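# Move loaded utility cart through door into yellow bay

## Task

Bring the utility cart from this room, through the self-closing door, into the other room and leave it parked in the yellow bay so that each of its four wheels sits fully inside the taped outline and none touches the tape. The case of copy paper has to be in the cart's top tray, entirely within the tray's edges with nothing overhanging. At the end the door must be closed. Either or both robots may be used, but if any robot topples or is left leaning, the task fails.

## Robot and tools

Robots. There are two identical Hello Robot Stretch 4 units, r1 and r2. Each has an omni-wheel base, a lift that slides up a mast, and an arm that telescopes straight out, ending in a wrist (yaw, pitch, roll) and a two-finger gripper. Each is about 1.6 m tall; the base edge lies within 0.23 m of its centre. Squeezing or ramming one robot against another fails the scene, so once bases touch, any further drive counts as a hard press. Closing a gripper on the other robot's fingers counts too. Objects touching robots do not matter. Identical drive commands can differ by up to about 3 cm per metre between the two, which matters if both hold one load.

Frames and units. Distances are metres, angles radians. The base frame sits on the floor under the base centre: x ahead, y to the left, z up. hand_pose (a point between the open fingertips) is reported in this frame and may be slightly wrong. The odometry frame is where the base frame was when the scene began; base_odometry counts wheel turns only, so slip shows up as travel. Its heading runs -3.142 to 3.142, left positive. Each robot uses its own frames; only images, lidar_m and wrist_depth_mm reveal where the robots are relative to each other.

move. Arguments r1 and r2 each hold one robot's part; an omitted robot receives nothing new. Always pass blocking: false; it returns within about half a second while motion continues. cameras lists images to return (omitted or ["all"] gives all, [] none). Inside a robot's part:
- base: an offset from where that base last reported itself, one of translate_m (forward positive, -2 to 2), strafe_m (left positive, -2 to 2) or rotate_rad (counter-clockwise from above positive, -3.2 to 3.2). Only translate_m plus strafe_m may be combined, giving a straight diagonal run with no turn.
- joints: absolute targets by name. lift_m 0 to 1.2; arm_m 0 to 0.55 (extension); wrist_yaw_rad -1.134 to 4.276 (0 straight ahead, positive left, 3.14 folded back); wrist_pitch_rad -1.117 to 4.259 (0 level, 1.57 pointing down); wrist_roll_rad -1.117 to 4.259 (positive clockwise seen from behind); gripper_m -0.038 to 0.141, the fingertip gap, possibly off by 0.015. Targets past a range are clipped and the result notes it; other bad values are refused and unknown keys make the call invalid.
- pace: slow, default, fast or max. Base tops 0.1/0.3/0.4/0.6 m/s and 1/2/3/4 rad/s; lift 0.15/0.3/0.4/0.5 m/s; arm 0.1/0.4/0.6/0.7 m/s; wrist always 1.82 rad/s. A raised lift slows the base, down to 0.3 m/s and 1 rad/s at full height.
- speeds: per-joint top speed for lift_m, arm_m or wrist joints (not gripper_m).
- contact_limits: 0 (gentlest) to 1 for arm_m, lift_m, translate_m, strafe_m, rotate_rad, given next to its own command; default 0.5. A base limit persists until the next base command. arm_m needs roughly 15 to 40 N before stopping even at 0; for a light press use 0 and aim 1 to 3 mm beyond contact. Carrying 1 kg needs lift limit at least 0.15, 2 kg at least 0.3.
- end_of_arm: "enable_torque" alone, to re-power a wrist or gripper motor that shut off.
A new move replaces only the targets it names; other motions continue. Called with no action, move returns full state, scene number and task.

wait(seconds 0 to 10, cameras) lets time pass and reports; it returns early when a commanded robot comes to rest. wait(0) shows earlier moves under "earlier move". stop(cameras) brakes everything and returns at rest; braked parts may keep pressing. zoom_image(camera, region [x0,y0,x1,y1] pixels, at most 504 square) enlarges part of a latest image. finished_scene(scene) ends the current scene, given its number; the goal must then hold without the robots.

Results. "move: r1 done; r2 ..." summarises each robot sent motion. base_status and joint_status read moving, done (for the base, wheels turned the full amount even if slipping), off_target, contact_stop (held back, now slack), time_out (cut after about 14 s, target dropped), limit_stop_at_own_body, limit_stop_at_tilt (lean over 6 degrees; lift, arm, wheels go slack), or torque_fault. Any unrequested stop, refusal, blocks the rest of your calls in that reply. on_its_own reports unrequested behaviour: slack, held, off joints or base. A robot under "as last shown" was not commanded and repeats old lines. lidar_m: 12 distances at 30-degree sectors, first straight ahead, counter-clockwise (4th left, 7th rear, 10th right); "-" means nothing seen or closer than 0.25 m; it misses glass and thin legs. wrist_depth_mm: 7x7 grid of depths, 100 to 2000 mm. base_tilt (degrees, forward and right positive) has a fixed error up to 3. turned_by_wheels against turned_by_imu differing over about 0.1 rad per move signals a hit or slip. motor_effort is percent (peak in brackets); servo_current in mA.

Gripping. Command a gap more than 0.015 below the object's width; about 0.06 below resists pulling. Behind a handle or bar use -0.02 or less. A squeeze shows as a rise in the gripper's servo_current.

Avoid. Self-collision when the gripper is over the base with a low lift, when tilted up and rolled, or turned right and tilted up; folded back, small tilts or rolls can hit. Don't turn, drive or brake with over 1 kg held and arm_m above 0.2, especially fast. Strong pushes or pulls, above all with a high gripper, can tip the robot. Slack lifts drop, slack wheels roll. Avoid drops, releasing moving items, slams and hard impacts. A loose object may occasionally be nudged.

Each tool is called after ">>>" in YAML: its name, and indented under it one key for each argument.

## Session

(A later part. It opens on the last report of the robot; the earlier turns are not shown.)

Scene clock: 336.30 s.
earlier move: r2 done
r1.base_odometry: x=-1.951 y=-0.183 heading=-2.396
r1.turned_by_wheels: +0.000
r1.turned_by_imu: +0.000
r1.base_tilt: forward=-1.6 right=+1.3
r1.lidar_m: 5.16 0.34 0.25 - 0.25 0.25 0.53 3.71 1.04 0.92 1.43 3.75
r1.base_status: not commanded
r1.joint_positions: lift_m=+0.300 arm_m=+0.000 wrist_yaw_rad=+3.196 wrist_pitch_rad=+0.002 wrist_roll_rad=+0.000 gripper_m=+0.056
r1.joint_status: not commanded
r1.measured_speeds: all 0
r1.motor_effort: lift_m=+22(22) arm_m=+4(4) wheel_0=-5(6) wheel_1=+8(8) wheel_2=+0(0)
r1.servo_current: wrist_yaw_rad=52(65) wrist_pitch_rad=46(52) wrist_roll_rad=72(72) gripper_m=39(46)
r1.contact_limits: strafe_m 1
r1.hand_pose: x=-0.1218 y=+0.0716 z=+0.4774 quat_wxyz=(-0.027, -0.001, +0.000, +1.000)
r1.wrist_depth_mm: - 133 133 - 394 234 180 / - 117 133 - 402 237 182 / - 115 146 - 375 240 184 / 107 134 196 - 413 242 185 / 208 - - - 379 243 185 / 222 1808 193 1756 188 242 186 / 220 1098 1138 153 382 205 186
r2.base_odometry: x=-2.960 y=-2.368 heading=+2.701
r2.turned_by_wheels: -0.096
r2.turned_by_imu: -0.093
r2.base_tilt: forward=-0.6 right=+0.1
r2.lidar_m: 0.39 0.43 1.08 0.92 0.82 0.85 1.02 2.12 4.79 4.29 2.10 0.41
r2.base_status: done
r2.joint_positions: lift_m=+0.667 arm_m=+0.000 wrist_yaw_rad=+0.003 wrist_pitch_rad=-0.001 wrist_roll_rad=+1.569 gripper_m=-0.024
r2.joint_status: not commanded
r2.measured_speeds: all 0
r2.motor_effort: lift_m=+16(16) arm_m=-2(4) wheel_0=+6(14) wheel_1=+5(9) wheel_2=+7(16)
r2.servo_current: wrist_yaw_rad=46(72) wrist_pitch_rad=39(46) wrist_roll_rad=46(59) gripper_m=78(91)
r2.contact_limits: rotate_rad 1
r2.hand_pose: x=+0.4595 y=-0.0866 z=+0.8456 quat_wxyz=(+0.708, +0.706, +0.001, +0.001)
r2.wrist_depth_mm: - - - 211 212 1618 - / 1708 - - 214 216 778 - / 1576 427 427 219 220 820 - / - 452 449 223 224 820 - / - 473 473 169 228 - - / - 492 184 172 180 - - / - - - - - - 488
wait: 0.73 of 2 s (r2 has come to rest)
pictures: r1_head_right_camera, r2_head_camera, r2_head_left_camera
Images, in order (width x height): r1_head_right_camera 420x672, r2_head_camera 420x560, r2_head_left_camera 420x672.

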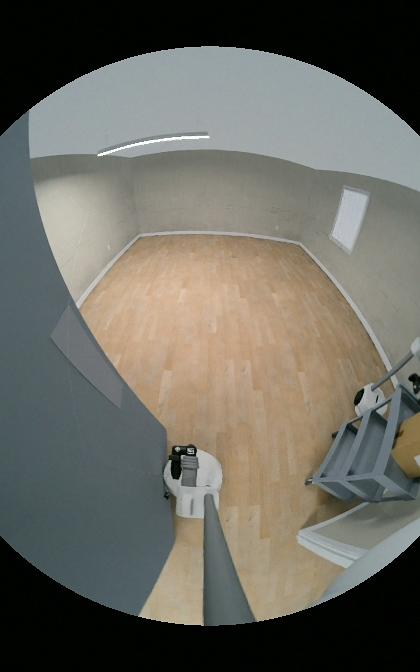

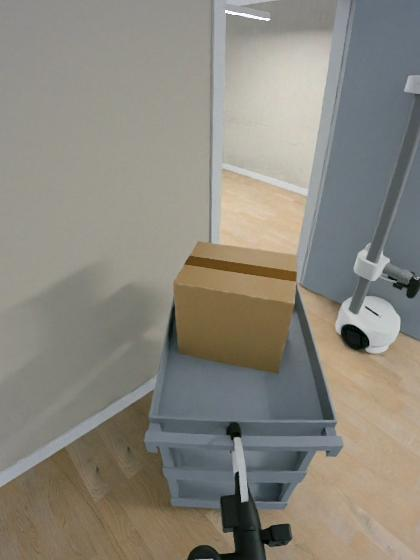

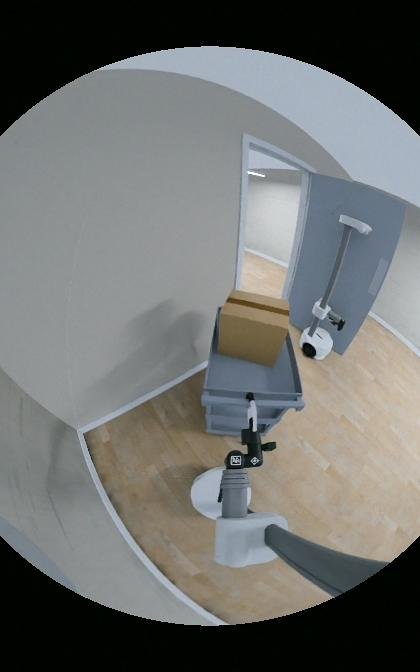

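>>> move:
  blocking: false
  r2: {"base":{"translate_m":0.03,"strafe_m":-0.36},"contact_limits":{"translate_m":1.0},"pace":"slow"}
  cameras: []

>>> wait:
  seconds: 6
  cameras: []

>>> move:
  blocking: false
  r2: {"base":{"rotate_rad":0.3},"contact_limits":{"rotate_rad":1.0},"pace":"slow"}
  cameras: []

>>> wait:
  seconds: 2
  cameras: ["r2_head_camera"]

>>> move:
  blocking: false
  r2: {"base":{"translate_m":0.03,"strafe_m":-0.36},"contact_limits":{"translate_m":1.0},"pace":"slow"}
  cameras: []

>>> wait:
  seconds: 6
  cameras: []

>>> move:
  blocking: false
  r2: {"base":{"rotate_rad":0.3},"contact_limits":{"rotate_rad":1.0},"pace":"slow"}
  cameras: []

>>> wait:
  seconds: 2
  cameras: ["r2_head_camera","r1_head_right_camera","r2_head_left_camera"]

Scene clock: 365.23 s.
move: r2 moving
r1: as last shown
r1.lidar_m: 5.16 0.31 0.25 - 0.25 0.26 0.52 3.75 1.07 0.91 1.40 3.75
r1.motor_effort: lift_m=+21(22) arm_m=+4(4) wheel_0=-6(6) wheel_1=+8(8) wheel_2=+0(0)
r1.servo_current: wrist_yaw_rad=39(59) wrist_pitch_rad=39(46) wrist_roll_rad=46(72) gripper_m=39(46)
r1.contact_limits: strafe_m 1
r1.wrist_depth_mm: - 133 133 - 397 236 180 / - 118 133 - 402 237 181 / - 115 145 - 375 240 183 / 107 135 196 - 413 242 185 / 208 - - - 382 243 185 / 223 1808 194 1708 187 243 186 / 220 1118 1118 153 382 206 186
r2.base_odometry: x=-2.955 y=-2.355 heading=+2.702
r2.turned_by_wheels: +0.000
r2.turned_by_imu: +0.001
r2.base_tilt: forward=-0.7 right=+0.0
r2.lidar_m: 0.38 0.43 1.07 0.95 0.83 0.85 1.07 2.16 4.77 4.29 2.11 0.42
r2.base_status: translate_m moving; strafe_m moving
r2.joint_positions: lift_m=+0.667 arm_m=+0.000 wrist_yaw_rad=+0.005 wrist_pitch_rad=-0.001 wrist_roll_rad=+1.569 gripper_m=-0.024
r2.joint_status: not commanded
r2.measured_speeds: translate_m=+0.004 strafe_m=-0.054 rotate_rad=+0.003 lift_m=+0.000 arm_m=+0.000 wrist_yaw_rad=+0.005 wrist_pitch_rad=+0.000 wrist_roll_rad=+0.000
r2.motor_effort: lift_m=+16(16) arm_m=-4(4) wheel_0=+11(13) wheel_1=-7(8) wheel_2=-2(6)
r2.servo_current: wrist_yaw_rad=46(59) wrist_pitch_rad=46(46) wrist_roll_rad=46(72) gripper_m=85(85)
r2.contact_limits: translate_m 1
r2.hand_pose: x=+0.4597 y=-0.0861 z=+0.8456 quat_wxyz=(+0.708, +0.706, +0.001, +0.002)
r2.wrist_depth_mm: - - - 211 211 1576 - / 1708 - - 215 216 778 - / - 430 424 218 220 798 - / - 452 445 223 224 809 - / - 477 469 168 228 - - / - 492 184 172 179 - - / - - - - - - 492

Scene clock: 369.53 s.
earlier move: r2 done
r1.base_odometry: x=-1.951 y=-0.183 heading=-2.396
r1.turned_by_wheels: +0.000
r1.turned_by_imu: +0.000
r1.base_tilt: forward=-1.6 right=+1.3
r1.lidar_m: 5.15 0.31 0.25 - 0.25 0.25 0.53 3.67 1.04 0.83 0.96 3.77
r1.base_status: not commanded
r1.joint_positions: lift_m=+0.300 arm_m=+0.000 wrist_yaw_rad=+3.196 wrist_pitch_rad=+0.002 wrist_roll_rad=+0.000 gripper_m=+0.056
r1.joint_status: not commanded
r1.measured_speeds: all 0
r1.motor_effort: lift_m=+21(22) arm_m=+4(4) wheel_0=-6(6) wheel_1=+8(9) wheel_2=+0(0)
r1.servo_current: wrist_yaw_rad=46(72) wrist_pitch_rad=33(59) wrist_roll_rad=52(72) gripper_m=39(52)
r1.contact_limits: strafe_m 1
r1.hand_pose: x=-0.1218 y=+0.0716 z=+0.4774 quat_wxyz=(-0.027, -0.001, +0.000, +1.000)
r1.wrist_depth_mm: - 133 133 - 394 236 179 / - 118 133 - 399 238 182 / - 115 146 - 373 239 183 / 107 135 196 - 410 242 183 / 208 - - - 382 243 185 / 223 1756 193 1756 187 243 185 / 220 1118 1138 153 382 205 185
r2.base_odometry: x=-2.834 y=-2.030 heading=+2.701
r2.turned_by_wheels: +0.000
r2.turned_by_imu: +0.001
r2.base_tilt: forward=-0.6 right=+0.1
r2.lidar_m: 0.31 0.34 1.27 1.28 1.12 1.16 1.42 2.92 4.60 3.98 3.60 0.46
r2.base_status: done
r2.joint_positions: lift_m=+0.667 arm_m=+0.000 wrist_yaw_rad=+0.005 wrist_pitch_rad=-0.001 wrist_roll_rad=+1.569 gripper_m=-0.024
r2.joint_status: not commanded
r2.measured_speeds: all 0
r2.motor_effort: lift_m=+16(16) arm_m=-4(4) wheel_0=+8(18) wheel_1=-4(8) wheel_2=-5(10)
r2.servo_current: wrist_yaw_rad=59(65) wrist_pitch_rad=39(46) wrist_roll_rad=46(72) gripper_m=78(91)
r2.contact_limits: translate_m 1
r2.hand_pose: x=+0.4598 y=-0.0858 z=+0.8456 quat_wxyz=(+0.708, +0.706, +0.002, +0.002)
r2.wrist_depth_mm: - 1229 1182 240 312 320 312 / - - - 223 286 1499 1255 / - - - 208 272 1808 517 / 1661 - - 196 256 798 - / - 459 452 184 240 820 - / - 445 185 172 180 788 - / - 145 436 - 216 - -
wait: 4.30 of 6 s (r2 has come to rest)

Scene clock: 370.03 s.
move: r2 moving
r1: as last shown
r1.lidar_m: 5.16 0.36 0.25 - 0.25 0.25 0.51 3.70 1.05 0.85 0.98 3.76
r1.motor_effort: lift_m=+21(22) arm_m=+3(4) wheel_0=-6(6) wheel_1=+8(9) wheel_2=+0(0)
r1.servo_current: wrist_yaw_rad=52(65) wrist_pitch_rad=46(46) wrist_roll_rad=46(59) gripper_m=46(46)
r1.contact_limits: strafe_m 1
r1.wrist_depth_mm: - 134 133 - 394 236 180 / - 118 133 - 402 236 182 / - 115 146 - 373 240 183 / 107 135 195 - 413 241 185 / 208 - - - 379 243 185 / 224 1863 193 1756 187 243 185 / 220 1118 1138 153 387 205 186
r2.base_odometry: x=-2.834 y=-2.030 heading=+2.825
r2.turned_by_wheels: +0.124
r2.turned_by_imu: +0.116
r2.base_tilt: forward=-0.7 right=+0.1
r2.lidar_m: 0.33 1.26 1.28 1.21 1.13 1.18 1.58 4.06 4.68 3.81 1.85 0.46
r2.base_status: rotate_rad moving
r2.joint_positions: lift_m=+0.667 arm_m=+0.000 wrist_yaw_rad=-0.016 wrist_pitch_rad=-0.001 wrist_roll_rad=+1.569 gripper_m=-0.024
r2.joint_status: not commanded
r2.measured_speeds: translate_m=+0.001 strafe_m=+0.000 rotate_rad=+0.479 lift_m=+0.000 arm_m=+0.000 wrist_yaw_rad=-0.051 wrist_pitch_rad=+0.000 wrist_roll_rad=+0.000
r2.motor_effort: lift_m=+16(16) arm_m=+0(4) wheel_0=-9(13) wheel_1=-7(9) wheel_2=-23(23)
r2.servo_current: wrist_yaw_rad=91(91) wrist_pitch_rad=39(46) wrist_roll_rad=39(52) gripper_m=72(85)
r2.contact_limits: rotate_rad 1
r2.hand_pose: x=+0.4578 y=-0.0921 z=+0.8456 quat_wxyz=(+0.708, +0.706, -0.006, -0.005)
r2.wrist_depth_mm: - - - 224 300 306 317 / - - - 268 273 1661 1255 / 1708 - - 198 260 1863 - / - - 455 188 247 788 - / - 455 449 179 235 820 - / - 445 185 169 181 798 - / - 436 436 - 215 - -

Scene clock: 370.90 s.
earlier move: r2 done
r1.base_odometry: x=-1.951 y=-0.183 heading=-2.396
r1.turned_by_wheels: +0.000
r1.turned_by_imu: +0.000
r1.base_tilt: forward=-1.6 right=+1.3
r1.lidar_m: 5.17 0.33 0.25 - 0.25 0.25 0.52 3.70 1.07 0.86 1.08 3.75
r1.base_status: not commanded
r1.joint_positions: lift_m=+0.300 arm_m=+0.000 wrist_yaw_rad=+3.196 wrist_pitch_rad=+0.002 wrist_roll_rad=+0.000 gripper_m=+0.056
r1.joint_status: not commanded
r1.measured_speeds: all 0
r1.motor_effort: lift_m=+21(22) arm_m=+3(4) wheel_0=-5(6) wheel_1=+8(9) wheel_2=+0(0)
r1.servo_current: wrist_yaw_rad=46(65) wrist_pitch_rad=39(46) wrist_roll_rad=52(59) gripper_m=46(52)
r1.contact_limits: strafe_m 1
r1.hand_pose: x=-0.1218 y=+0.0716 z=+0.4774 quat_wxyz=(-0.027, -0.001, +0.000, +1.000)
r1.wrist_depth_mm: - 133 133 - 397 236 180 / - 118 133 - 399 237 182 / - 115 146 - 373 238 183 / 107 135 196 - 413 242 184 / 209 - - - 379 243 185 / 221 1808 194 1756 188 243 186 / 221 1138 1118 153 382 205 186
r2.base_odometry: x=-2.834 y=-2.030 heading=+3.000
r2.turned_by_wheels: +0.175
r2.turned_by_imu: +0.153
r2.base_tilt: forward=-0.7 right=+0.1
r2.lidar_m: 0.38 0.41 1.39 1.18 1.14 1.23 1.88 4.52 4.62 3.65 1.48 0.43
r2.base_status: done
r2.joint_positions: lift_m=+0.667 arm_m=+0.000 wrist_yaw_rad=-0.003 wrist_pitch_rad=-0.001 wrist_roll_rad=+1.569 gripper_m=-0.024
r2.joint_status: not commanded
r2.measured_speeds: all 0
r2.motor_effort: lift_m=+16(16) arm_m=-4(4) wheel_0=-5(13) wheel_1=-6(10) wheel_2=-6(24)
r2.servo_current: wrist_yaw_rad=46(111) wrist_pitch_rad=39(46) wrist_roll_rad=46(52) gripper_m=78(85)
r2.contact_limits: rotate_rad 1
r2.hand_pose: x=+0.4591 y=-0.0883 z=+0.8456 quat_wxyz=(+0.708, +0.706, -0.001, -0.001)
r2.wrist_depth_mm: 1661 - - 228 228 1756 1205 / - - - 229 228 1756 - / - - 433 229 229 809 - / - 449 442 229 228 831 - / - 462 462 171 229 820 - / - 477 184 171 179 - - / - - - - - - -
wait: 0.87 of 2 s (r2 has come to rest)
Images, in order (width x height): r2_head_camera 420x560.

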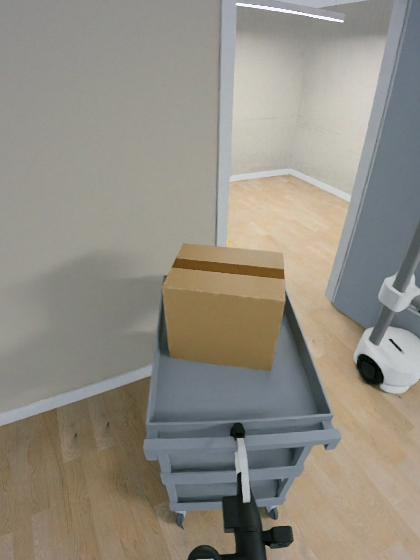

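Scene clock: 371.40 s.
move: r2 moving
r1: as last shown
r1.lidar_m: 5.17 0.34 0.25 - 0.25 0.25 0.49 3.70 1.04 0.85 1.08 3.75
r1.motor_effort: lift_m=+22(22) arm_m=+4(4) wheel_0=-6(6) wheel_1=+8(9) wheel_2=+0(0)
r1.servo_current: wrist_yaw_rad=39(52) wrist_pitch_rad=33(52) wrist_roll_rad=52(59) gripper_m=46(46)
r1.contact_limits: strafe_m 1
r1.wrist_depth_mm: - 133 133 - 392 236 180 / - 118 133 - 402 237 181 / - 115 146 - 373 240 183 / 107 135 196 - 410 241 185 / 208 - - - 382 243 185 / 222 1808 194 1661 188 243 186 / 221 1138 1138 153 387 206 186
r2.base_odometry: x=-2.833 y=-2.016 heading=+3.000
r2.turned_by_wheels: +0.000
r2.turned_by_imu: +0.000
r2.base_tilt: forward=-0.7 right=+0.0
r2.lidar_m: 0.39 0.43 1.36 1.16 1.14 1.27 1.91 4.53 4.61 3.66 1.49 0.42
r2.base_status: translate_m moving; strafe_m moving
r2.joint_positions: lift_m=+0.667 arm_m=+0.000 wrist_yaw_rad=-0.001 wrist_pitch_rad=-0.001 wrist_roll_rad=+1.569 gripper_m=-0.024
r2.joint_status: not commanded
r2.measured_speeds: translate_m=+0.006 strafe_m=-0.052 rotate_rad=+0.002 lift_m=+0.000 arm_m=+0.000 wrist_yaw_rad=+0.030 wrist_pitch_rad=+0.000 wrist_roll_rad=+0.000
r2.motor_effort: lift_m=+16(16) arm_m=-4(4) wheel_0=+10(15) wheel_1=-5(8) wheel_2=-9(10)
r2.servo_current: wrist_yaw_rad=39(65) wrist_pitch_rad=46(46) wrist_roll_rad=39(52) gripper_m=78(85)
r2.contact_limits: translate_m 1
r2.hand_pose: x=+0.4593 y=-0.0876 z=+0.8456 quat_wxyz=(+0.708, +0.706, -0.001, +0.000)
r2.wrist_depth_mm: 1537 - - 225 225 1756 1182 / - - - 227 226 1708 - / - - 433 227 228 820 - / - 445 442 228 228 809 - / - 462 462 170 229 831 - / - 477 183 171 180 - - / - - - - - - -

Scene clock: 375.70 s.
earlier move: r2 done
r1.base_odometry: x=-1.951 y=-0.183 heading=-2.396
r1.turned_by_wheels: +0.000
r1.turned_by_imu: +0.000
r1.base_tilt: forward=-1.6 right=+1.2
r1.lidar_m: 5.15 0.34 0.25 - 0.25 0.25 0.53 3.71 0.84 0.76 0.74 3.79
r1.base_status: not commanded
r1.joint_positions: lift_m=+0.300 arm_m=+0.000 wrist_yaw_rad=+3.196 wrist_pitch_rad=+0.002 wrist_roll_rad=+0.000 gripper_m=+0.056
r1.joint_status: not commanded
r1.measured_speeds: all 0
r1.motor_effort: lift_m=+21(22) arm_m=+4(4) wheel_0=-5(6) wheel_1=+8(9) wheel_2=+0(0)
r1.servo_current: wrist_yaw_rad=59(72) wrist_pitch_rad=52(59) wrist_roll_rad=46(65) gripper_m=46(46)
r1.contact_limits: strafe_m 1
r1.hand_pose: x=-0.1218 y=+0.0716 z=+0.4774 quat_wxyz=(-0.027, -0.001, +0.000, +1.000)
r1.wrist_depth_mm: - 133 133 - 394 236 180 / - 118 133 - 402 237 182 / - 115 146 - 373 240 183 / 107 134 196 - 413 242 184 / 208 - - - 382 243 185 / 221 1863 193 1808 187 244 186 / 220 1138 1138 153 384 206 185
r2.base_odometry: x=-2.813 y=-1.669 heading=+3.000
r2.turned_by_wheels: +0.001
r2.turned_by_imu: +0.003
r2.base_tilt: forward=-0.6 right=+0.1
r2.lidar_m: 0.30 0.32 1.52 1.49 1.48 1.61 2.43 4.42 4.19 3.32 1.51 0.49
r2.base_status: done
r2.joint_positions: lift_m=+0.667 arm_m=+0.000 wrist_yaw_rad=+0.007 wrist_pitch_rad=-0.001 wrist_roll_rad=+1.569 gripper_m=-0.024
r2.joint_status: not commanded
r2.measured_speeds: all 0
r2.motor_effort: lift_m=+16(16) arm_m=-4(4) wheel_0=+8(18) wheel_1=-5(8) wheel_2=+2(10)
r2.servo_current: wrist_yaw_rad=65(72) wrist_pitch_rad=39(46) wrist_roll_rad=39(65) gripper_m=78(85)
r2.contact_limits: translate_m 1
r2.hand_pose: x=+0.4599 y=-0.0853 z=+0.8456 quat_wxyz=(+0.708, +0.706, +0.002, +0.003)
r2.wrist_depth_mm: - - - 272 - 329 1160 / 1576 - - 237 324 338 338 / - - - 217 285 1808 504 / - - - 201 264 1808 - / - - 452 186 243 798 - / - 442 185 171 180 798 - / - 145 424 - 213 - -
wait: 4.30 of 6 s (r2 has come to rest)

Scene clock: 376.20 s.
move: r2 moving
r1: as last shown
r1.base_tilt: forward=-1.6 right=+1.3
r1.lidar_m: 5.16 0.34 0.25 - 0.25 0.25 0.54 3.72 0.82 0.77 0.77 3.75
r1.motor_effort: lift_m=+21(22) arm_m=+4(4) wheel_0=-5(6) wheel_1=+8(8) wheel_2=+0(0)
r1.servo_current: wrist_yaw_rad=46(59) wrist_pitch_rad=39(46) wrist_roll_rad=52(59) gripper_m=39(46)
r1.contact_limits: strafe_m 1
r1.wrist_depth_mm: - 133 133 - 394 236 180 / - 117 134 - 402 237 181 / - 115 146 - 370 239 183 / 107 134 195 - 410 242 185 / 207 - - - 377 243 185 / 223 1756 193 1756 187 243 186 / 220 1118 1118 153 384 206 185
r2.base_odometry: x=-2.813 y=-1.669 heading=+3.123
r2.turned_by_wheels: +0.123
r2.turned_by_imu: +0.117
r2.base_tilt: forward=-0.7 right=+0.1
r2.lidar_m: 0.32 0.31 1.58 1.49 1.48 1.73 2.96 4.44 3.86 3.26 1.24 0.46
r2.base_status: rotate_rad moving
r2.joint_positions: lift_m=+0.667 arm_m=+0.000 wrist_yaw_rad=-0.016 wrist_pitch_rad=-0.001 wrist_roll_rad=+1.569 gripper_m=-0.024
r2.joint_status: not commanded
r2.measured_speeds: translate_m=+0.001 strafe_m=-0.002 rotate_rad=+0.478 lift_m=+0.000 arm_m=+0.000 wrist_yaw_rad=-0.071 wrist_pitch_rad=+0.000 wrist_roll_rad=+0.000
r2.motor_effort: lift_m=+16(16) arm_m=-2(4) wheel_0=-12(15) wheel_1=-9(9) wheel_2=-18(18)
r2.servo_current: wrist_yaw_rad=104(104) wrist_pitch_rad=46(46) wrist_roll_rad=52(59) gripper_m=72(85)
r2.contact_limits: rotate_rad 1
r2.hand_pose: x=+0.4579 y=-0.0919 z=+0.8456 quat_wxyz=(+0.708, +0.706, -0.006, -0.005)
r2.wrist_depth_mm: - - - 244 312 315 1078 / - - - 224 300 1661 1205 / - - - 207 274 1808 500 / - - - 193 255 1756 - / - 455 449 181 236 820 - / - 436 185 167 180 - - / - 421 421 - 212 - -

Scene clock: 377.10 s.
earlier move: r2 done
r1.base_odometry: x=-1.951 y=-0.183 heading=-2.396
r1.turned_by_wheels: +0.000
r1.turned_by_imu: +0.000
r1.base_tilt: forward=-1.6 right=+1.3
r1.lidar_m: 5.15 0.33 0.25 - 0.25 0.25 0.50 3.71 0.87 0.80 0.85 3.75
r1.base_status: not commanded
r1.joint_positions: lift_m=+0.300 arm_m=+0.000 wrist_yaw_rad=+3.196 wrist_pitch_rad=+0.002 wrist_roll_rad=+0.000 gripper_m=+0.056
r1.joint_status: not commanded
r1.measured_speeds: all 0
r1.motor_effort: lift_m=+21(22) arm_m=+4(4) wheel_0=-6(6) wheel_1=+8(9) wheel_2=+0(0)
r1.servo_current: wrist_yaw_rad=46(65) wrist_pitch_rad=39(52) wrist_roll_rad=33(59) gripper_m=39(46)
r1.contact_limits: strafe_m 1
r1.hand_pose: x=-0.1218 y=+0.0716 z=+0.4774 quat_wxyz=(-0.027, -0.001, +0.000, +1.000)
r1.wrist_depth_mm: - 133 133 - 394 236 180 / - 118 133 - 399 237 181 / - 115 146 - 370 240 184 / 107 134 195 - 413 243 185 / 208 - - - 382 242 185 / 222 1808 194 1756 188 244 186 / 220 1118 1138 153 387 206 186
r2.base_odometry: x=-2.813 y=-1.669 heading=-2.984
r2.turned_by_wheels: +0.176
r2.turned_by_imu: +0.159
r2.base_tilt: forward=-0.7 right=+0.1
r2.lidar_m: 0.37 0.41 1.61 1.48 1.52 1.91 4.07 4.51 3.55 3.26 1.22 0.41
r2.base_status: done
r2.joint_positions: lift_m=+0.667 arm_m=+0.000 wrist_yaw_rad=+0.000 wrist_pitch_rad=-0.001 wrist_roll_rad=+1.569 gripper_m=-0.024
r2.joint_status: not commanded
r2.measured_speeds: all 0
r2.motor_effort: lift_m=+16(16) arm_m=+4(4) wheel_0=-5(18) wheel_1=-4(9) wheel_2=-4(23)
r2.servo_current: wrist_yaw_rad=52(111) wrist_pitch_rad=39(46) wrist_roll_rad=46(59) gripper_m=72(85)
r2.contact_limits: rotate_rad 1
r2.hand_pose: x=+0.4592 y=-0.0875 z=+0.8456 quat_wxyz=(+0.708, +0.707, -0.001, +0.000)
r2.wrist_depth_mm: - - - 242 242 1756 1205 / - - - 180 239 1756 525 / - - - 179 236 788 - / - 449 445 233 234 820 - / - 455 459 174 233 820 - / - 462 182 172 179 - - / - 145 473 - - - -
wait: 0.90 of 2 s (r2 has come to rest)
pictures: r1_head_right_camera, r2_head_camera, r2_head_left_camera
Images, in order (width x height): r1_head_right_camera 420x672, r2_head_camera 420x560, r2_head_left_camera 420x672.

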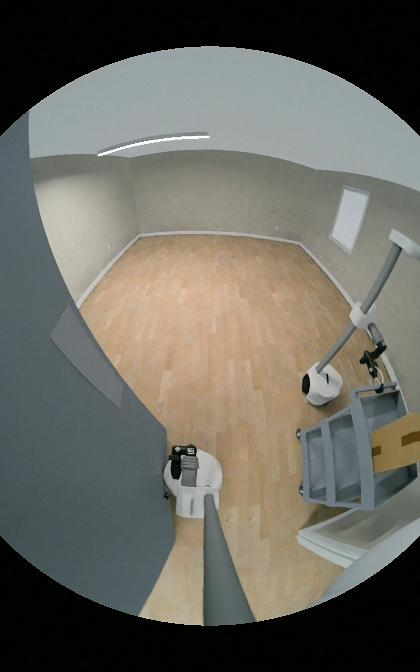

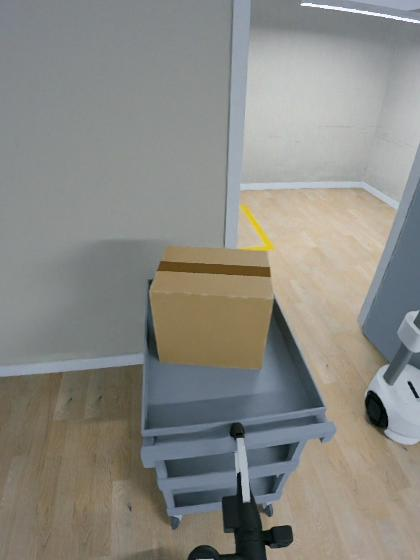

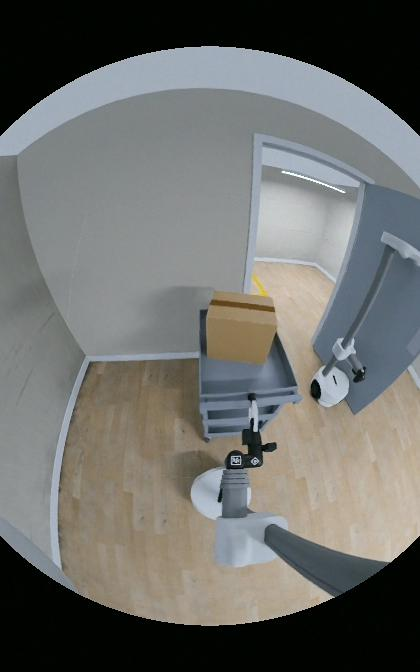

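>>> move:
  blocking: false
  r2: {"base":{"translate_m":0.01,"strafe_m":-0.33},"contact_limits":{"translate_m":1.0},"pace":"slow"}
  cameras: []

>>> wait:
  seconds: 6
  cameras: []

>>> move:
  blocking: false
  r2: {"base":{"rotate_rad":0.3},"contact_limits":{"rotate_rad":1.0},"pace":"slow"}
  cameras: []

>>> wait:
  seconds: 2
  cameras: []

>>> move:
  blocking: false
  r2: {"base":{"translate_m":0.01,"strafe_m":-0.3},"contact_limits":{"translate_m":1.0},"pace":"slow"}
  cameras: []

>>> wait:
  seconds: 6
  cameras: []

>>> move:
  blocking: false
  r2: {"base":{"rotate_rad":0.25},"contact_limits":{"rotate_rad":1.0},"pace":"slow"}
  cameras: []

>>> wait:
  seconds: 2
  cameras: ["r2_head_camera","r1_head_right_camera","r2_head_left_camera"]

Scene clock: 399.73 s.
move: r2 moving
r1: as last shown
r1.lidar_m: 5.15 0.32 0.25 - 0.25 0.25 0.48 3.71 0.83 0.79 0.85 3.77
r1.motor_effort: lift_m=+21(22) arm_m=+4(4) wheel_0=-5(6) wheel_1=+8(8) wheel_2=+0(0)
r1.servo_current: wrist_yaw_rad=52(59) wrist_pitch_rad=46(46) wrist_roll_rad=46(59) gripper_m=39(46)
r1.contact_limits: strafe_m 1
r1.wrist_depth_mm: - 134 133 - 392 236 180 / - 118 133 - 402 237 181 / - 115 146 - 375 240 183 / 107 135 195 - 413 243 184 / 208 - - - 379 243 186 / 224 1808 193 1756 188 242 185 / 220 1138 1098 153 387 205 185
r2.base_odometry: x=-2.815 y=-1.656 heading=-2.984
r2.turned_by_wheels: +0.000
r2.turned_by_imu: +0.001
r2.base_tilt: forward=-0.7 right=+0.0
r2.lidar_m: 0.37 0.39 1.65 1.49 1.53 1.93 4.12 4.48 3.53 3.24 1.21 0.45
r2.base_status: translate_m moving; strafe_m moving
r2.joint_positions: lift_m=+0.667 arm_m=+0.000 wrist_yaw_rad=+0.001 wrist_pitch_rad=-0.001 wrist_roll_rad=+1.569 gripper_m=-0.024
r2.joint_status: not commanded
r2.measured_speeds: translate_m=+0.002 strafe_m=-0.054 rotate_rad=+0.003 lift_m=+0.000 arm_m=+0.000 wrist_yaw_rad=+0.024 wrist_pitch_rad=+0.000 wrist_roll_rad=+0.000
r2.motor_effort: lift_m=+16(16) arm_m=+4(4) wheel_0=+10(12) wheel_1=-7(9) wheel_2=-6(6)
r2.servo_current: wrist_yaw_rad=46(59) wrist_pitch_rad=39(46) wrist_roll_rad=59(59) gripper_m=85(85)
r2.contact_limits: translate_m 1
r2.hand_pose: x=+0.4594 y=-0.0871 z=+0.8456 quat_wxyz=(+0.708, +0.707, +0.000, +0.001)
r2.wrist_depth_mm: - - - 238 238 1808 1182 / - - - 236 236 1756 559 / - - - 235 235 788 - / - 442 442 234 233 820 - / - 455 452 173 231 809 - / - 466 184 171 180 - - / - 145 480 - - - -

Scene clock: 403.70 s.
earlier move: r2 done
r1.base_odometry: x=-1.951 y=-0.183 heading=-2.396
r1.turned_by_wheels: +0.000
r1.turned_by_imu: +0.000
r1.base_tilt: forward=-1.6 right=+1.3
r1.lidar_m: 5.16 0.34 0.25 - 0.25 0.25 0.53 3.72 0.84 0.63 0.59 0.99
r1.base_status: not commanded
r1.joint_positions: lift_m=+0.300 arm_m=+0.000 wrist_yaw_rad=+3.196 wrist_pitch_rad=+0.002 wrist_roll_rad=+0.000 gripper_m=+0.056
r1.joint_status: not commanded
r1.measured_speeds: all 0
r1.motor_effort: lift_m=+21(22) arm_m=+3(4) wheel_0=-5(6) wheel_1=+8(8) wheel_2=+0(0)
r1.servo_current: wrist_yaw_rad=52(72) wrist_pitch_rad=46(52) wrist_roll_rad=72(72) gripper_m=39(52)
r1.contact_limits: strafe_m 1
r1.hand_pose: x=-0.1218 y=+0.0716 z=+0.4774 quat_wxyz=(-0.027, -0.001, +0.000, +1.000)
r1.wrist_depth_mm: - 134 133 - 397 236 180 / - 118 134 - 399 237 181 / - 115 146 - 373 240 183 / 107 134 195 - 413 242 185 / 208 - - - 382 242 185 / 222 1756 194 1756 188 243 186 / 220 1118 1138 153 382 205 186
r2.base_odometry: x=-2.874 y=-1.345 heading=-2.984
r2.turned_by_wheels: +0.000
r2.turned_by_imu: +0.004
r2.base_tilt: forward=-0.7 right=+0.0
r2.lidar_m: 0.29 0.29 1.83 1.80 1.85 2.34 - 4.49 3.17 2.94 0.98 0.48
r2.base_status: done
r2.joint_positions: lift_m=+0.667 arm_m=+0.000 wrist_yaw_rad=+0.008 wrist_pitch_rad=-0.001 wrist_roll_rad=+1.569 gripper_m=-0.024
r2.joint_status: not commanded
r2.measured_speeds: all 0
r2.motor_effort: lift_m=+16(16) arm_m=+4(4) wheel_0=+5(17) wheel_1=-5(9) wheel_2=-1(7)
r2.servo_current: wrist_yaw_rad=65(72) wrist_pitch_rad=33(46) wrist_roll_rad=39(65) gripper_m=78(85)
r2.contact_limits: translate_m 1
r2.hand_pose: x=+0.4600 y=-0.0851 z=+0.8456 quat_wxyz=(+0.708, +0.707, +0.002, +0.003)
r2.wrist_depth_mm: - - - 287 - 1756 1205 / - - - 314 336 340 340 / - - - 228 300 1808 1205 / - - - 204 272 1756 539 / - - - 189 241 - - / - 439 186 171 176 - - / - 143 415 - - - -
wait: 3.97 of 6 s (r2 has come to rest)

Scene clock: 404.20 s.
move: r2 moving
r1: as last shown
r1.lidar_m: 5.16 0.34 0.25 - 0.25 0.25 0.51 3.68 0.84 0.61 0.60 0.96
r1.motor_effort: lift_m=+21(22) arm_m=+4(4) wheel_0=-5(6) wheel_1=+8(8) wheel_2=+0(0)
r1.servo_current: wrist_yaw_rad=46(72) wrist_pitch_rad=46(46) wrist_roll_rad=39(52) gripper_m=39(46)
r1.contact_limits: strafe_m 1
r1.wrist_depth_mm: - 134 133 - 394 236 180 / - 118 133 - 402 237 182 / - 115 146 - 375 241 183 / 107 134 195 - 413 242 185 / 208 - - - 382 242 186 / 223 1808 193 1756 188 243 185 / 220 1118 1078 153 384 206 185
r2.base_odometry: x=-2.874 y=-1.345 heading=-2.860
r2.turned_by_wheels: +0.124
r2.turned_by_imu: +0.116
r2.base_tilt: forward=-0.7 right=+0.1
r2.lidar_m: 0.30 0.33 1.88 1.82 1.91 2.61 - 4.15 3.04 2.94 0.97 0.46
r2.base_status: rotate_rad moving
r2.joint_positions: lift_m=+0.667 arm_m=+0.000 wrist_yaw_rad=-0.016 wrist_pitch_rad=-0.001 wrist_roll_rad=+1.569 gripper_m=-0.024
r2.joint_status: not commanded
r2.measured_speeds: translate_m=-0.003 strafe_m=+0.003 rotate_rad=+0.484 lift_m=+0.000 arm_m=+0.000 wrist_yaw_rad=-0.048 wrist_pitch_rad=+0.000 wrist_roll_rad=+0.000
r2.motor_effort: lift_m=+16(16) arm_m=+4(4) wheel_0=-9(15) wheel_1=-10(11) wheel_2=-19(19)
r2.servo_current: wrist_yaw_rad=98(98) wrist_pitch_rad=39(46) wrist_roll_rad=39(52) gripper_m=78(85)
r2.contact_limits: rotate_rad 1
r2.hand_pose: x=+0.4578 y=-0.0920 z=+0.8456 quat_wxyz=(+0.708, +0.706, -0.006, -0.005)
r2.wrist_depth_mm: - - - 277 - 1618 1138 / - - - 298 329 340 336 / - - - 217 286 1863 500 / - - - 200 262 1983 - / - 455 455 184 240 788 - / - 436 184 168 179 - - / - 153 418 - 211 - -

Scene clock: 405.10 s.
earlier move: r2 done
r1.base_odometry: x=-1.951 y=-0.183 heading=-2.396
r1.turned_by_wheels: +0.000
r1.turned_by_imu: +0.000
r1.base_tilt: forward=-1.6 right=+1.3
r1.lidar_m: 5.15 0.32 0.25 - 0.25 0.25 0.51 3.72 0.83 0.69 0.67 0.98
r1.base_status: not commanded
r1.joint_positions: lift_m=+0.300 arm_m=+0.000 wrist_yaw_rad=+3.196 wrist_pitch_rad=+0.002 wrist_roll_rad=+0.000 gripper_m=+0.056
r1.joint_status: not commanded
r1.measured_speeds: all 0
r1.motor_effort: lift_m=+22(22) arm_m=+4(4) wheel_0=-5(6) wheel_1=+8(8) wheel_2=+0(0)
r1.servo_current: wrist_yaw_rad=33(72) wrist_pitch_rad=46(52) wrist_roll_rad=26(59) gripper_m=39(52)
r1.contact_limits: strafe_m 1
r1.hand_pose: x=-0.1218 y=+0.0716 z=+0.4774 quat_wxyz=(-0.027, -0.001, +0.000, +1.000)
r1.wrist_depth_mm: - 133 133 - 394 236 180 / - 118 133 - 402 236 182 / - 115 146 - 373 240 183 / 107 135 195 - 413 241 185 / 208 - - - 379 243 185 / 223 1756 193 1708 187 243 185 / 220 1118 1118 153 387 204 186
r2.base_odometry: x=-2.874 y=-1.345 heading=-2.686
r2.turned_by_wheels: +0.175
r2.turned_by_imu: +0.160
r2.base_tilt: forward=-0.7 right=+0.1
r2.lidar_m: 0.36 0.39 1.82 1.81 2.01 3.14 - 3.66 2.94 1.21 0.96 0.44
r2.base_status: done
r2.joint_positions: lift_m=+0.667 arm_m=+0.000 wrist_yaw_rad=-0.001 wrist_pitch_rad=-0.001 wrist_roll_rad=+1.569 gripper_m=-0.024
r2.joint_status: not commanded
r2.measured_speeds: all 0
r2.motor_effort: lift_m=+16(16) arm_m=-1(4) wheel_0=-6(15) wheel_1=-5(11) wheel_2=-9(23)
r2.servo_current: wrist_yaw_rad=33(98) wrist_pitch_rad=33(46) wrist_roll_rad=52(59) gripper_m=78(85)
r2.contact_limits: rotate_rad 1
r2.hand_pose: x=+0.4592 y=-0.0878 z=+0.8456 quat_wxyz=(+0.708, +0.707, -0.001, +0.000)
r2.wrist_depth_mm: - - - 191 253 1618 1182 / - - - 187 247 1808 530 / - - - 182 242 820 - / - 449 445 180 236 - - / - 452 449 176 233 809 - / - 462 185 172 179 - - / - 144 462 - - - -
wait: 0.90 of 2 s (r2 has come to rest)

Scene clock: 405.60 s.
move: r2 moving
r1: as last shown
r1.lidar_m: 5.15 0.32 0.25 - 0.25 0.25 0.53 3.69 0.81 0.67 0.68 0.96
r1.motor_effort: lift_m=+22(22) arm_m=+4(4) wheel_0=-6(6) wheel_1=+8(8) wheel_2=+0(0)
r1.servo_current: wrist_yaw_rad=72(72) wrist_pitch_rad=39(46) wrist_roll_rad=59(72) gripper_m=39(52)
r1.contact_limits: strafe_m 1
r1.wrist_depth_mm: - 133 133 - 397 235 180 / - 118 133 - 402 238 182 / - 115 146 - 373 241 183 / 107 134 196 - 413 242 185 / 208 - - - 382 243 186 / 223 1808 194 1808 188 244 185 / 220 1118 1118 153 382 204 186
r2.base_odometry: x=-2.881 y=-1.333 heading=-2.686
r2.turned_by_wheels: +0.000
r2.turned_by_imu: +0.000
r2.base_tilt: forward=-0.7 right=+0.1
r2.lidar_m: 0.38 0.38 1.84 1.83 2.05 3.20 - 3.64 2.93 1.22 0.94 0.43
r2.base_status: translate_m moving; strafe_m moving
r2.joint_positions: lift_m=+0.667 arm_m=+0.000 wrist_yaw_rad=+0.000 wrist_pitch_rad=-0.001 wrist_roll_rad=+1.569 gripper_m=-0.024
r2.joint_status: not commanded
r2.measured_speeds: translate_m=+0.002 strafe_m=-0.055 rotate_rad=+0.001 lift_m=+0.000 arm_m=+0.000 wrist_yaw_rad=+0.025 wrist_pitch_rad=+0.000 wrist_roll_rad=+0.000
r2.motor_effort: lift_m=+16(16) arm_m=-4(4) wheel_0=+4(9) wheel_1=-9(9) wheel_2=-7(8)
r2.servo_current: wrist_yaw_rad=52(59) wrist_pitch_rad=39(46) wrist_roll_rad=46(59) gripper_m=78(85)
r2.contact_limits: translate_m 1
r2.hand_pose: x=+0.4593 y=-0.0874 z=+0.8456 quat_wxyz=(+0.708, +0.707, +0.000, +0.000)
r2.wrist_depth_mm: - - - 247 249 1618 1182 / - - - 186 245 1808 535 / - - - 181 241 798 - / - 449 439 236 236 - - / - 452 452 175 233 809 - / - 459 185 173 178 - - / - 144 462 - - - -

Scene clock: 409.27 s.
earlier move: r2 done
r1.base_odometry: x=-1.951 y=-0.183 heading=-2.396
r1.turned_by_wheels: +0.000
r1.turned_by_imu: +0.000
r1.base_tilt: forward=-1.6 right=+1.3
r1.lidar_m: 5.17 0.33 0.25 - 0.25 0.25 0.54 3.69 0.76 0.46 0.43 0.64
r1.base_status: not commanded
r1.joint_positions: lift_m=+0.300 arm_m=+0.000 wrist_yaw_rad=+3.196 wrist_pitch_rad=+0.002 wrist_roll_rad=+0.000 gripper_m=+0.056
r1.joint_status: not commanded
r1.measured_speeds: all 0
r1.motor_effort: lift_m=+21(22) arm_m=+4(4) wheel_0=-5(6) wheel_1=+8(8) wheel_2=+0(0)
r1.servo_current: wrist_yaw_rad=39(72) wrist_pitch_rad=39(46) wrist_roll_rad=46(72) gripper_m=52(52)
r1.contact_limits: strafe_m 1
r1.hand_pose: x=-0.1218 y=+0.0716 z=+0.4774 quat_wxyz=(-0.027, -0.001, +0.000, +1.000)
r1.wrist_depth_mm: - 133 133 - 394 235 180 / - 118 133 - 402 236 182 / - 115 146 - 375 239 183 / 107 135 196 - 410 242 185 / 208 - - - 382 243 186 / 223 1808 194 1756 188 243 186 / 221 1138 1118 153 384 206 185
r2.base_odometry: x=-3.015 y=-1.081 heading=-2.686
r2.turned_by_wheels: +0.000
r2.turned_by_imu: +0.002
r2.base_tilt: forward=-0.7 right=+0.0
r2.lidar_m: 0.29 0.30 2.12 2.09 2.32 3.67 - 3.23 2.68 0.93 0.73 0.47
r2.base_status: done
r2.joint_positions: lift_m=+0.667 arm_m=+0.000 wrist_yaw_rad=+0.008 wrist_pitch_rad=-0.001 wrist_roll_rad=+1.569 gripper_m=-0.024
r2.joint_status: not commanded
r2.measured_speeds: all 0
r2.motor_effort: lift_m=+16(16) arm_m=-3(4) wheel_0=+5(15) wheel_1=-4(9) wheel_2=-1(8)
r2.servo_current: wrist_yaw_rad=65(72) wrist_pitch_rad=39(46) wrist_roll_rad=39(59) gripper_m=78(85)
r2.contact_limits: translate_m 1
r2.hand_pose: x=+0.4600 y=-0.0850 z=+0.8456 quat_wxyz=(+0.708, +0.707, +0.003, +0.003)
r2.wrist_depth_mm: - - - 290 - 1808 1229 / - - - 315 336 342 1078 / - - - 229 301 1808 1255 / - - - 204 272 1808 530 / - - 452 189 241 707 - / - 439 186 172 176 - - / - 143 415 - - - -
wait: 3.67 of 6 s (r2 has come to rest)

Scene clock: 409.77 s.
move: r2 moving
r1: as last shown
r1.lidar_m: 5.14 0.34 0.25 - 0.25 0.25 0.54 3.71 0.78 0.47 0.44 0.66
r1.servo_current: wrist_yaw_rad=39(65) wrist_pitch_rad=39(46) wrist_roll_rad=52(65) gripper_m=39(46)
r1.contact_limits: strafe_m 1
r1.wrist_depth_mm: - 134 133 - 394 236 180 / - 118 133 - 402 236 181 / - 115 146 - 375 240 183 / 107 134 196 - 413 242 185 / 208 - - - 382 242 185 / 223 1756 193 1756 187 243 186 / 220 1118 1118 153 382 206 185
r2.base_odometry: x=-3.015 y=-1.080 heading=-2.562
r2.turned_by_wheels: +0.124
r2.turned_by_imu: +0.117
r2.base_tilt: forward=-0.8 right=+0.1
r2.lidar_m: 0.32 0.32 2.11 2.10 2.49 4.47 - 3.04 2.60 0.91 0.73 0.47
r2.base_status: rotate_rad moving
r2.joint_positions: lift_m=+0.667 arm_m=+0.000 wrist_yaw_rad=-0.017 wrist_pitch_rad=-0.001 wrist_roll_rad=+1.569 gripper_m=-0.024
r2.joint_status: not commanded
r2.measured_speeds: translate_m=-0.004 strafe_m=+0.003 rotate_rad=+0.491 lift_m=+0.000 arm_m=-0.001 wrist_yaw_rad=-0.048 wrist_pitch_rad=+0.000 wrist_roll_rad=+0.000
r2.motor_effort: lift_m=+16(16) arm_m=-3(4) wheel_0=-14(16) wheel_1=-9(10) wheel_2=-19(19)
r2.servo_current: wrist_yaw_rad=91(91) wrist_pitch_rad=33(46) wrist_roll_rad=52(52) gripper_m=78(85)
r2.contact_limits: rotate_rad 1
r2.hand_pose: x=+0.4578 y=-0.0922 z=+0.8456 quat_wxyz=(+0.708, +0.706, -0.006, -0.006)
r2.wrist_depth_mm: - - - 272 - 1756 1205 / - - - 298 322 330 329 / - - - 216 285 1808 1205 / - - - 198 262 1808 - / - 449 452 183 239 788 - / - 433 185 168 176 - - / - 415 415 - 210 - -

Scene clock: 410.57 s.
earlier move: r2 done
r1.base_odometry: x=-1.951 y=-0.183 heading=-2.396
r1.turned_by_wheels: +0.000
r1.turned_by_imu: +0.000
r1.base_tilt: forward=-1.6 right=+1.3
r1.lidar_m: 5.15 0.31 0.25 - 0.25 0.25 0.54 3.70 0.79 0.50 0.51 0.71
r1.base_status: not commanded
r1.joint_positions: lift_m=+0.300 arm_m=+0.000 wrist_yaw_rad=+3.196 wrist_pitch_rad=+0.002 wrist_roll_rad=+0.000 gripper_m=+0.056
r1.joint_status: not commanded
r1.measured_speeds: all 0
r1.motor_effort: lift_m=+22(22) arm_m=+4(4) wheel_0=-5(6) wheel_1=+8(9) wheel_2=+0(0)
r1.servo_current: wrist_yaw_rad=39(65) wrist_pitch_rad=39(52) wrist_roll_rad=46(65) gripper_m=39(46)
r1.contact_limits: strafe_m 1
r1.hand_pose: x=-0.1218 y=+0.0716 z=+0.4774 quat_wxyz=(-0.027, -0.001, +0.000, +1.000)
r1.wrist_depth_mm: - 133 133 - 397 236 179 / - 118 133 - 402 237 181 / - 115 146 - 373 240 183 / 107 135 196 - 413 242 185 / 208 - - - 382 243 186 / 222 1808 193 1756 187 243 186 / 220 1118 1098 153 384 205 185
r2.base_odometry: x=-3.015 y=-1.081 heading=-2.437
r2.turned_by_wheels: +0.126
r2.turned_by_imu: +0.115
r2.base_tilt: forward=-0.7 right=+0.1
r2.lidar_m: 0.38 0.37 2.10 2.14 2.72 4.45 - 2.87 2.62 0.83 0.71 0.46
r2.base_status: done
r2.joint_positions: lift_m=+0.667 arm_m=+0.000 wrist_yaw_rad=+0.005 wrist_pitch_rad=-0.001 wrist_roll_rad=+1.569 gripper_m=-0.024
r2.joint_status: not commanded
r2.measured_speeds: all 0
r2.motor_effort: lift_m=+16(16) arm_m=+4(4) wheel_0=-1(16) wheel_1=-6(10) wheel_2=-3(21)
r2.servo_current: wrist_yaw_rad=52(111) wrist_pitch_rad=39(46) wrist_roll_rad=46(52) gripper_m=78(85)
r2.contact_limits: rotate_rad 1
r2.hand_pose: x=+0.4597 y=-0.0861 z=+0.8456 quat_wxyz=(+0.708, +0.707, +0.001, +0.002)
r2.wrist_depth_mm: - - - 196 259 283 281 / - - - 191 253 1808 1229 / - - - 187 246 788 - / - 449 445 182 239 - - / - 452 449 177 236 809 - / - 455 184 174 176 - - / - 144 455 - - - -
wait: 0.80 of 2 s (r2 has come to rest)
pictures: r1_head_right_camera, r2_head_camera, r2_head_left_camera
Images, in order (width x height): r1_head_right_camera 420x672, r2_head_camera 420x560, r2_head_left_camera 420x672.

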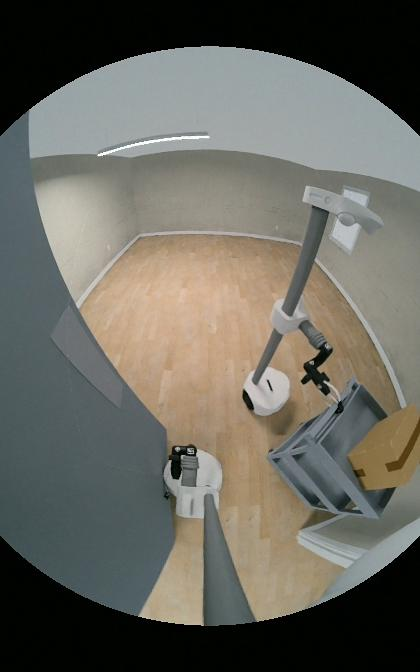

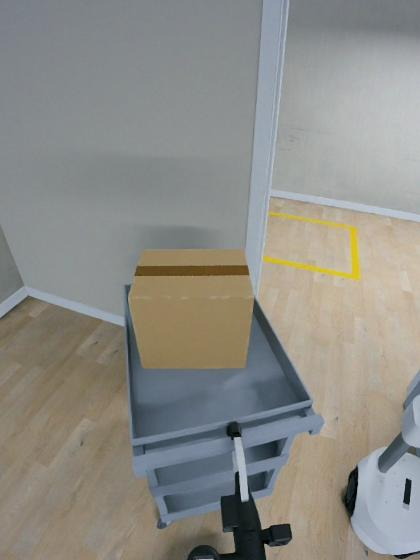

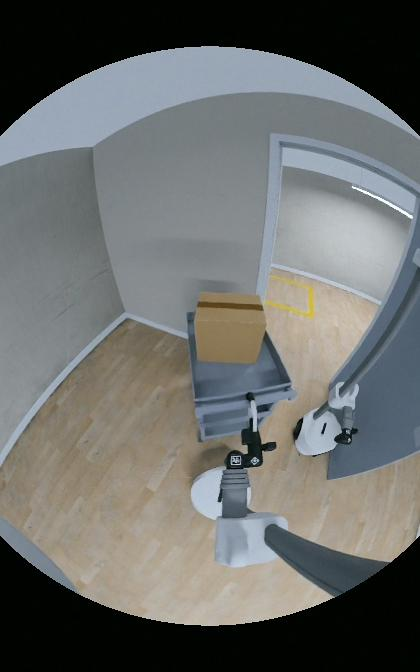

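>>> move:
  blocking: false
  r2: {"base":{"translate_m":-0.65,"strafe_m":-0.1},"contact_limits":{"translate_m":1.0},"pace":"slow"}
  cameras: []

>>> wait:
  seconds: 9
  cameras: ["r2_head_camera","r1_head_right_camera","r2_head_left_camera"]

Scene clock: 417.67 s.
move: r2 moving
r1: as last shown
r1.lidar_m: 5.17 0.33 0.25 - 0.25 0.25 0.53 3.72 0.78 0.50 0.52 0.69
r1.motor_effort: lift_m=+21(22) arm_m=+3(4) wheel_0=-5(6) wheel_1=+8(8) wheel_2=+0(0)
r1.servo_current: wrist_yaw_rad=52(72) wrist_pitch_rad=46(46) wrist_roll_rad=46(65) gripper_m=39(46)
r1.contact_limits: strafe_m 1
r1.wrist_depth_mm: - 133 133 - 394 236 180 / - 118 133 - 402 237 181 / - 115 145 - 373 239 183 / 107 134 196 - 413 240 185 / 208 - - - 379 242 186 / 222 1808 195 1708 188 244 186 / 220 1118 1118 154 384 205 186
r2.base_odometry: x=-3.007 y=-1.071 heading=-2.436
r2.turned_by_wheels: +0.001
r2.turned_by_imu: +0.001
r2.base_tilt: forward=-0.7 right=+0.1
r2.lidar_m: 0.38 0.37 2.10 2.15 2.71 4.46 - 2.85 2.62 0.86 0.70 0.44
r2.base_status: translate_m moving; strafe_m moving
r2.joint_positions: lift_m=+0.667 arm_m=+0.000 wrist_yaw_rad=+0.005 wrist_pitch_rad=-0.001 wrist_roll_rad=+1.569 gripper_m=-0.024
r2.joint_status: not commanded
r2.measured_speeds: translate_m=-0.049 strafe_m=-0.008 rotate_rad=-0.002 lift_m=+0.000 arm_m=+0.000 wrist_yaw_rad=+0.002 wrist_pitch_rad=+0.000 wrist_roll_rad=+0.000
r2.motor_effort: lift_m=+16(16) arm_m=+3(4) wheel_0=-6(7) wheel_1=-8(10) wheel_2=+17(17)
r2.servo_current: wrist_yaw_rad=52(65) wrist_pitch_rad=39(52) wrist_roll_rad=52(52) gripper_m=78(85)
r2.contact_limits: translate_m 1
r2.hand_pose: x=+0.4597 y=-0.0860 z=+0.8456 quat_wxyz=(+0.708, +0.707, +0.001, +0.002)
r2.wrist_depth_mm: - - - 195 256 271 283 / - - - 191 251 1808 1229 / - - - 185 244 - - / - 445 445 181 239 798 - / - 449 452 177 234 809 - / - 452 185 174 176 - - / - 144 462 - - - -

Scene clock: 425.00 s.
earlier move: r2 done
r1.base_odometry: x=-1.951 y=-0.183 heading=-2.396
r1.turned_by_wheels: +0.000
r1.turned_by_imu: +0.000
r1.base_tilt: forward=-1.6 right=+1.2
r1.lidar_m: 0.63 0.34 0.25 - 0.25 0.25 0.53 3.71 1.07 2.30 0.46 0.50
r1.base_status: not commanded
r1.joint_positions: lift_m=+0.300 arm_m=+0.000 wrist_yaw_rad=+3.196 wrist_pitch_rad=+0.002 wrist_roll_rad=+0.000 gripper_m=+0.056
r1.joint_status: not commanded
r1.measured_speeds: all 0
r1.motor_effort: lift_m=+21(22) arm_m=+4(4) wheel_0=-5(6) wheel_1=+8(9) wheel_2=+0(0)
r1.servo_current: wrist_yaw_rad=46(72) wrist_pitch_rad=46(52) wrist_roll_rad=46(72) gripper_m=46(52)
r1.contact_limits: strafe_m 1
r1.hand_pose: x=-0.1218 y=+0.0716 z=+0.4774 quat_wxyz=(-0.027, -0.001, +0.000, +1.000)
r1.wrist_depth_mm: - 133 133 - 394 236 179 / - 117 134 - 402 236 181 / - 115 146 - 373 240 183 / 107 135 195 - 410 242 185 / 209 - - - 379 243 185 / 222 1808 194 1756 187 242 186 / 220 1118 1118 153 384 204 185
r2.base_odometry: x=-2.585 y=-0.584 heading=-2.437
r2.turned_by_wheels: -0.001
r2.turned_by_imu: -0.003
r2.base_tilt: forward=-0.7 right=+0.1
r2.lidar_m: 0.36 0.39 2.46 2.47 3.10 3.93 3.75 2.49 2.29 2.31 1.02 0.43
r2.base_status: done
r2.joint_positions: lift_m=+0.667 arm_m=+0.000 wrist_yaw_rad=-0.003 wrist_pitch_rad=-0.001 wrist_roll_rad=+1.569 gripper_m=-0.024
r2.joint_status: not commanded
r2.measured_speeds: all 0
r2.motor_effort: lift_m=+16(16) arm_m=-3(4) wheel_0=-8(14) wheel_1=-5(10) wheel_2=+5(18)
r2.servo_current: wrist_yaw_rad=52(65) wrist_pitch_rad=46(52) wrist_roll_rad=39(65) gripper_m=78(85)
r2.contact_limits: translate_m 1
r2.hand_pose: x=+0.4590 y=-0.0884 z=+0.8456 quat_wxyz=(+0.708, +0.707, -0.002, -0.001)
r2.wrist_depth_mm: - - - 191 255 1397 1098 / 1618 - - 188 248 1756 1182 / 1708 - - 183 243 1756 - / - 449 445 180 237 831 - / - 455 445 177 232 820 - / - - 185 173 176 798 - / - 469 462 - - - -
wait: 7.33 of 9 s (r2 has come to rest)
pictures: r1_head_right_camera, r2_head_camera, r2_head_left_camera
Images, in order (width x height): r1_head_right_camera 420x672, r2_head_camera 420x560, r2_head_left_camera 420x672.

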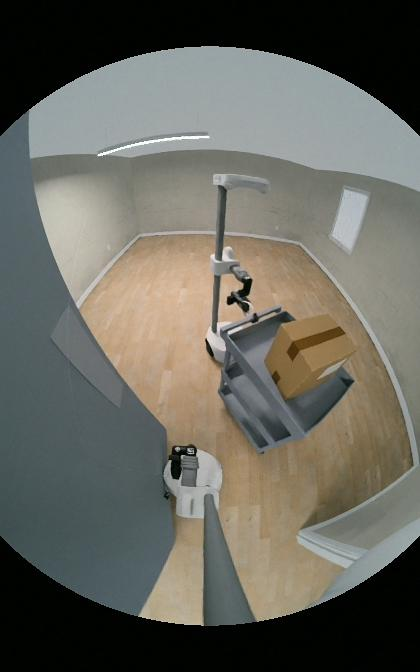

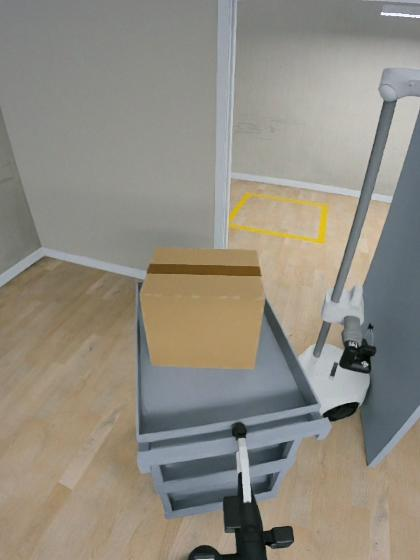

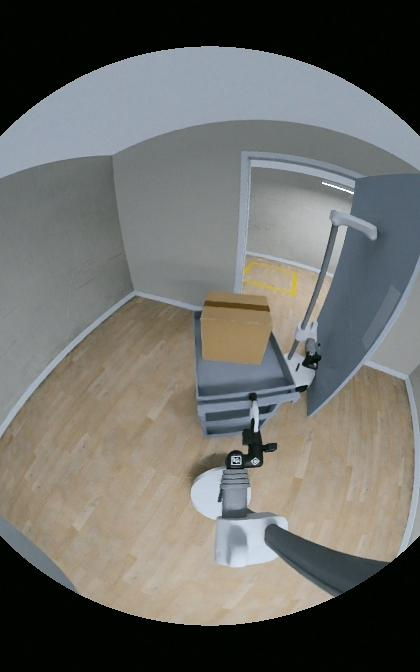

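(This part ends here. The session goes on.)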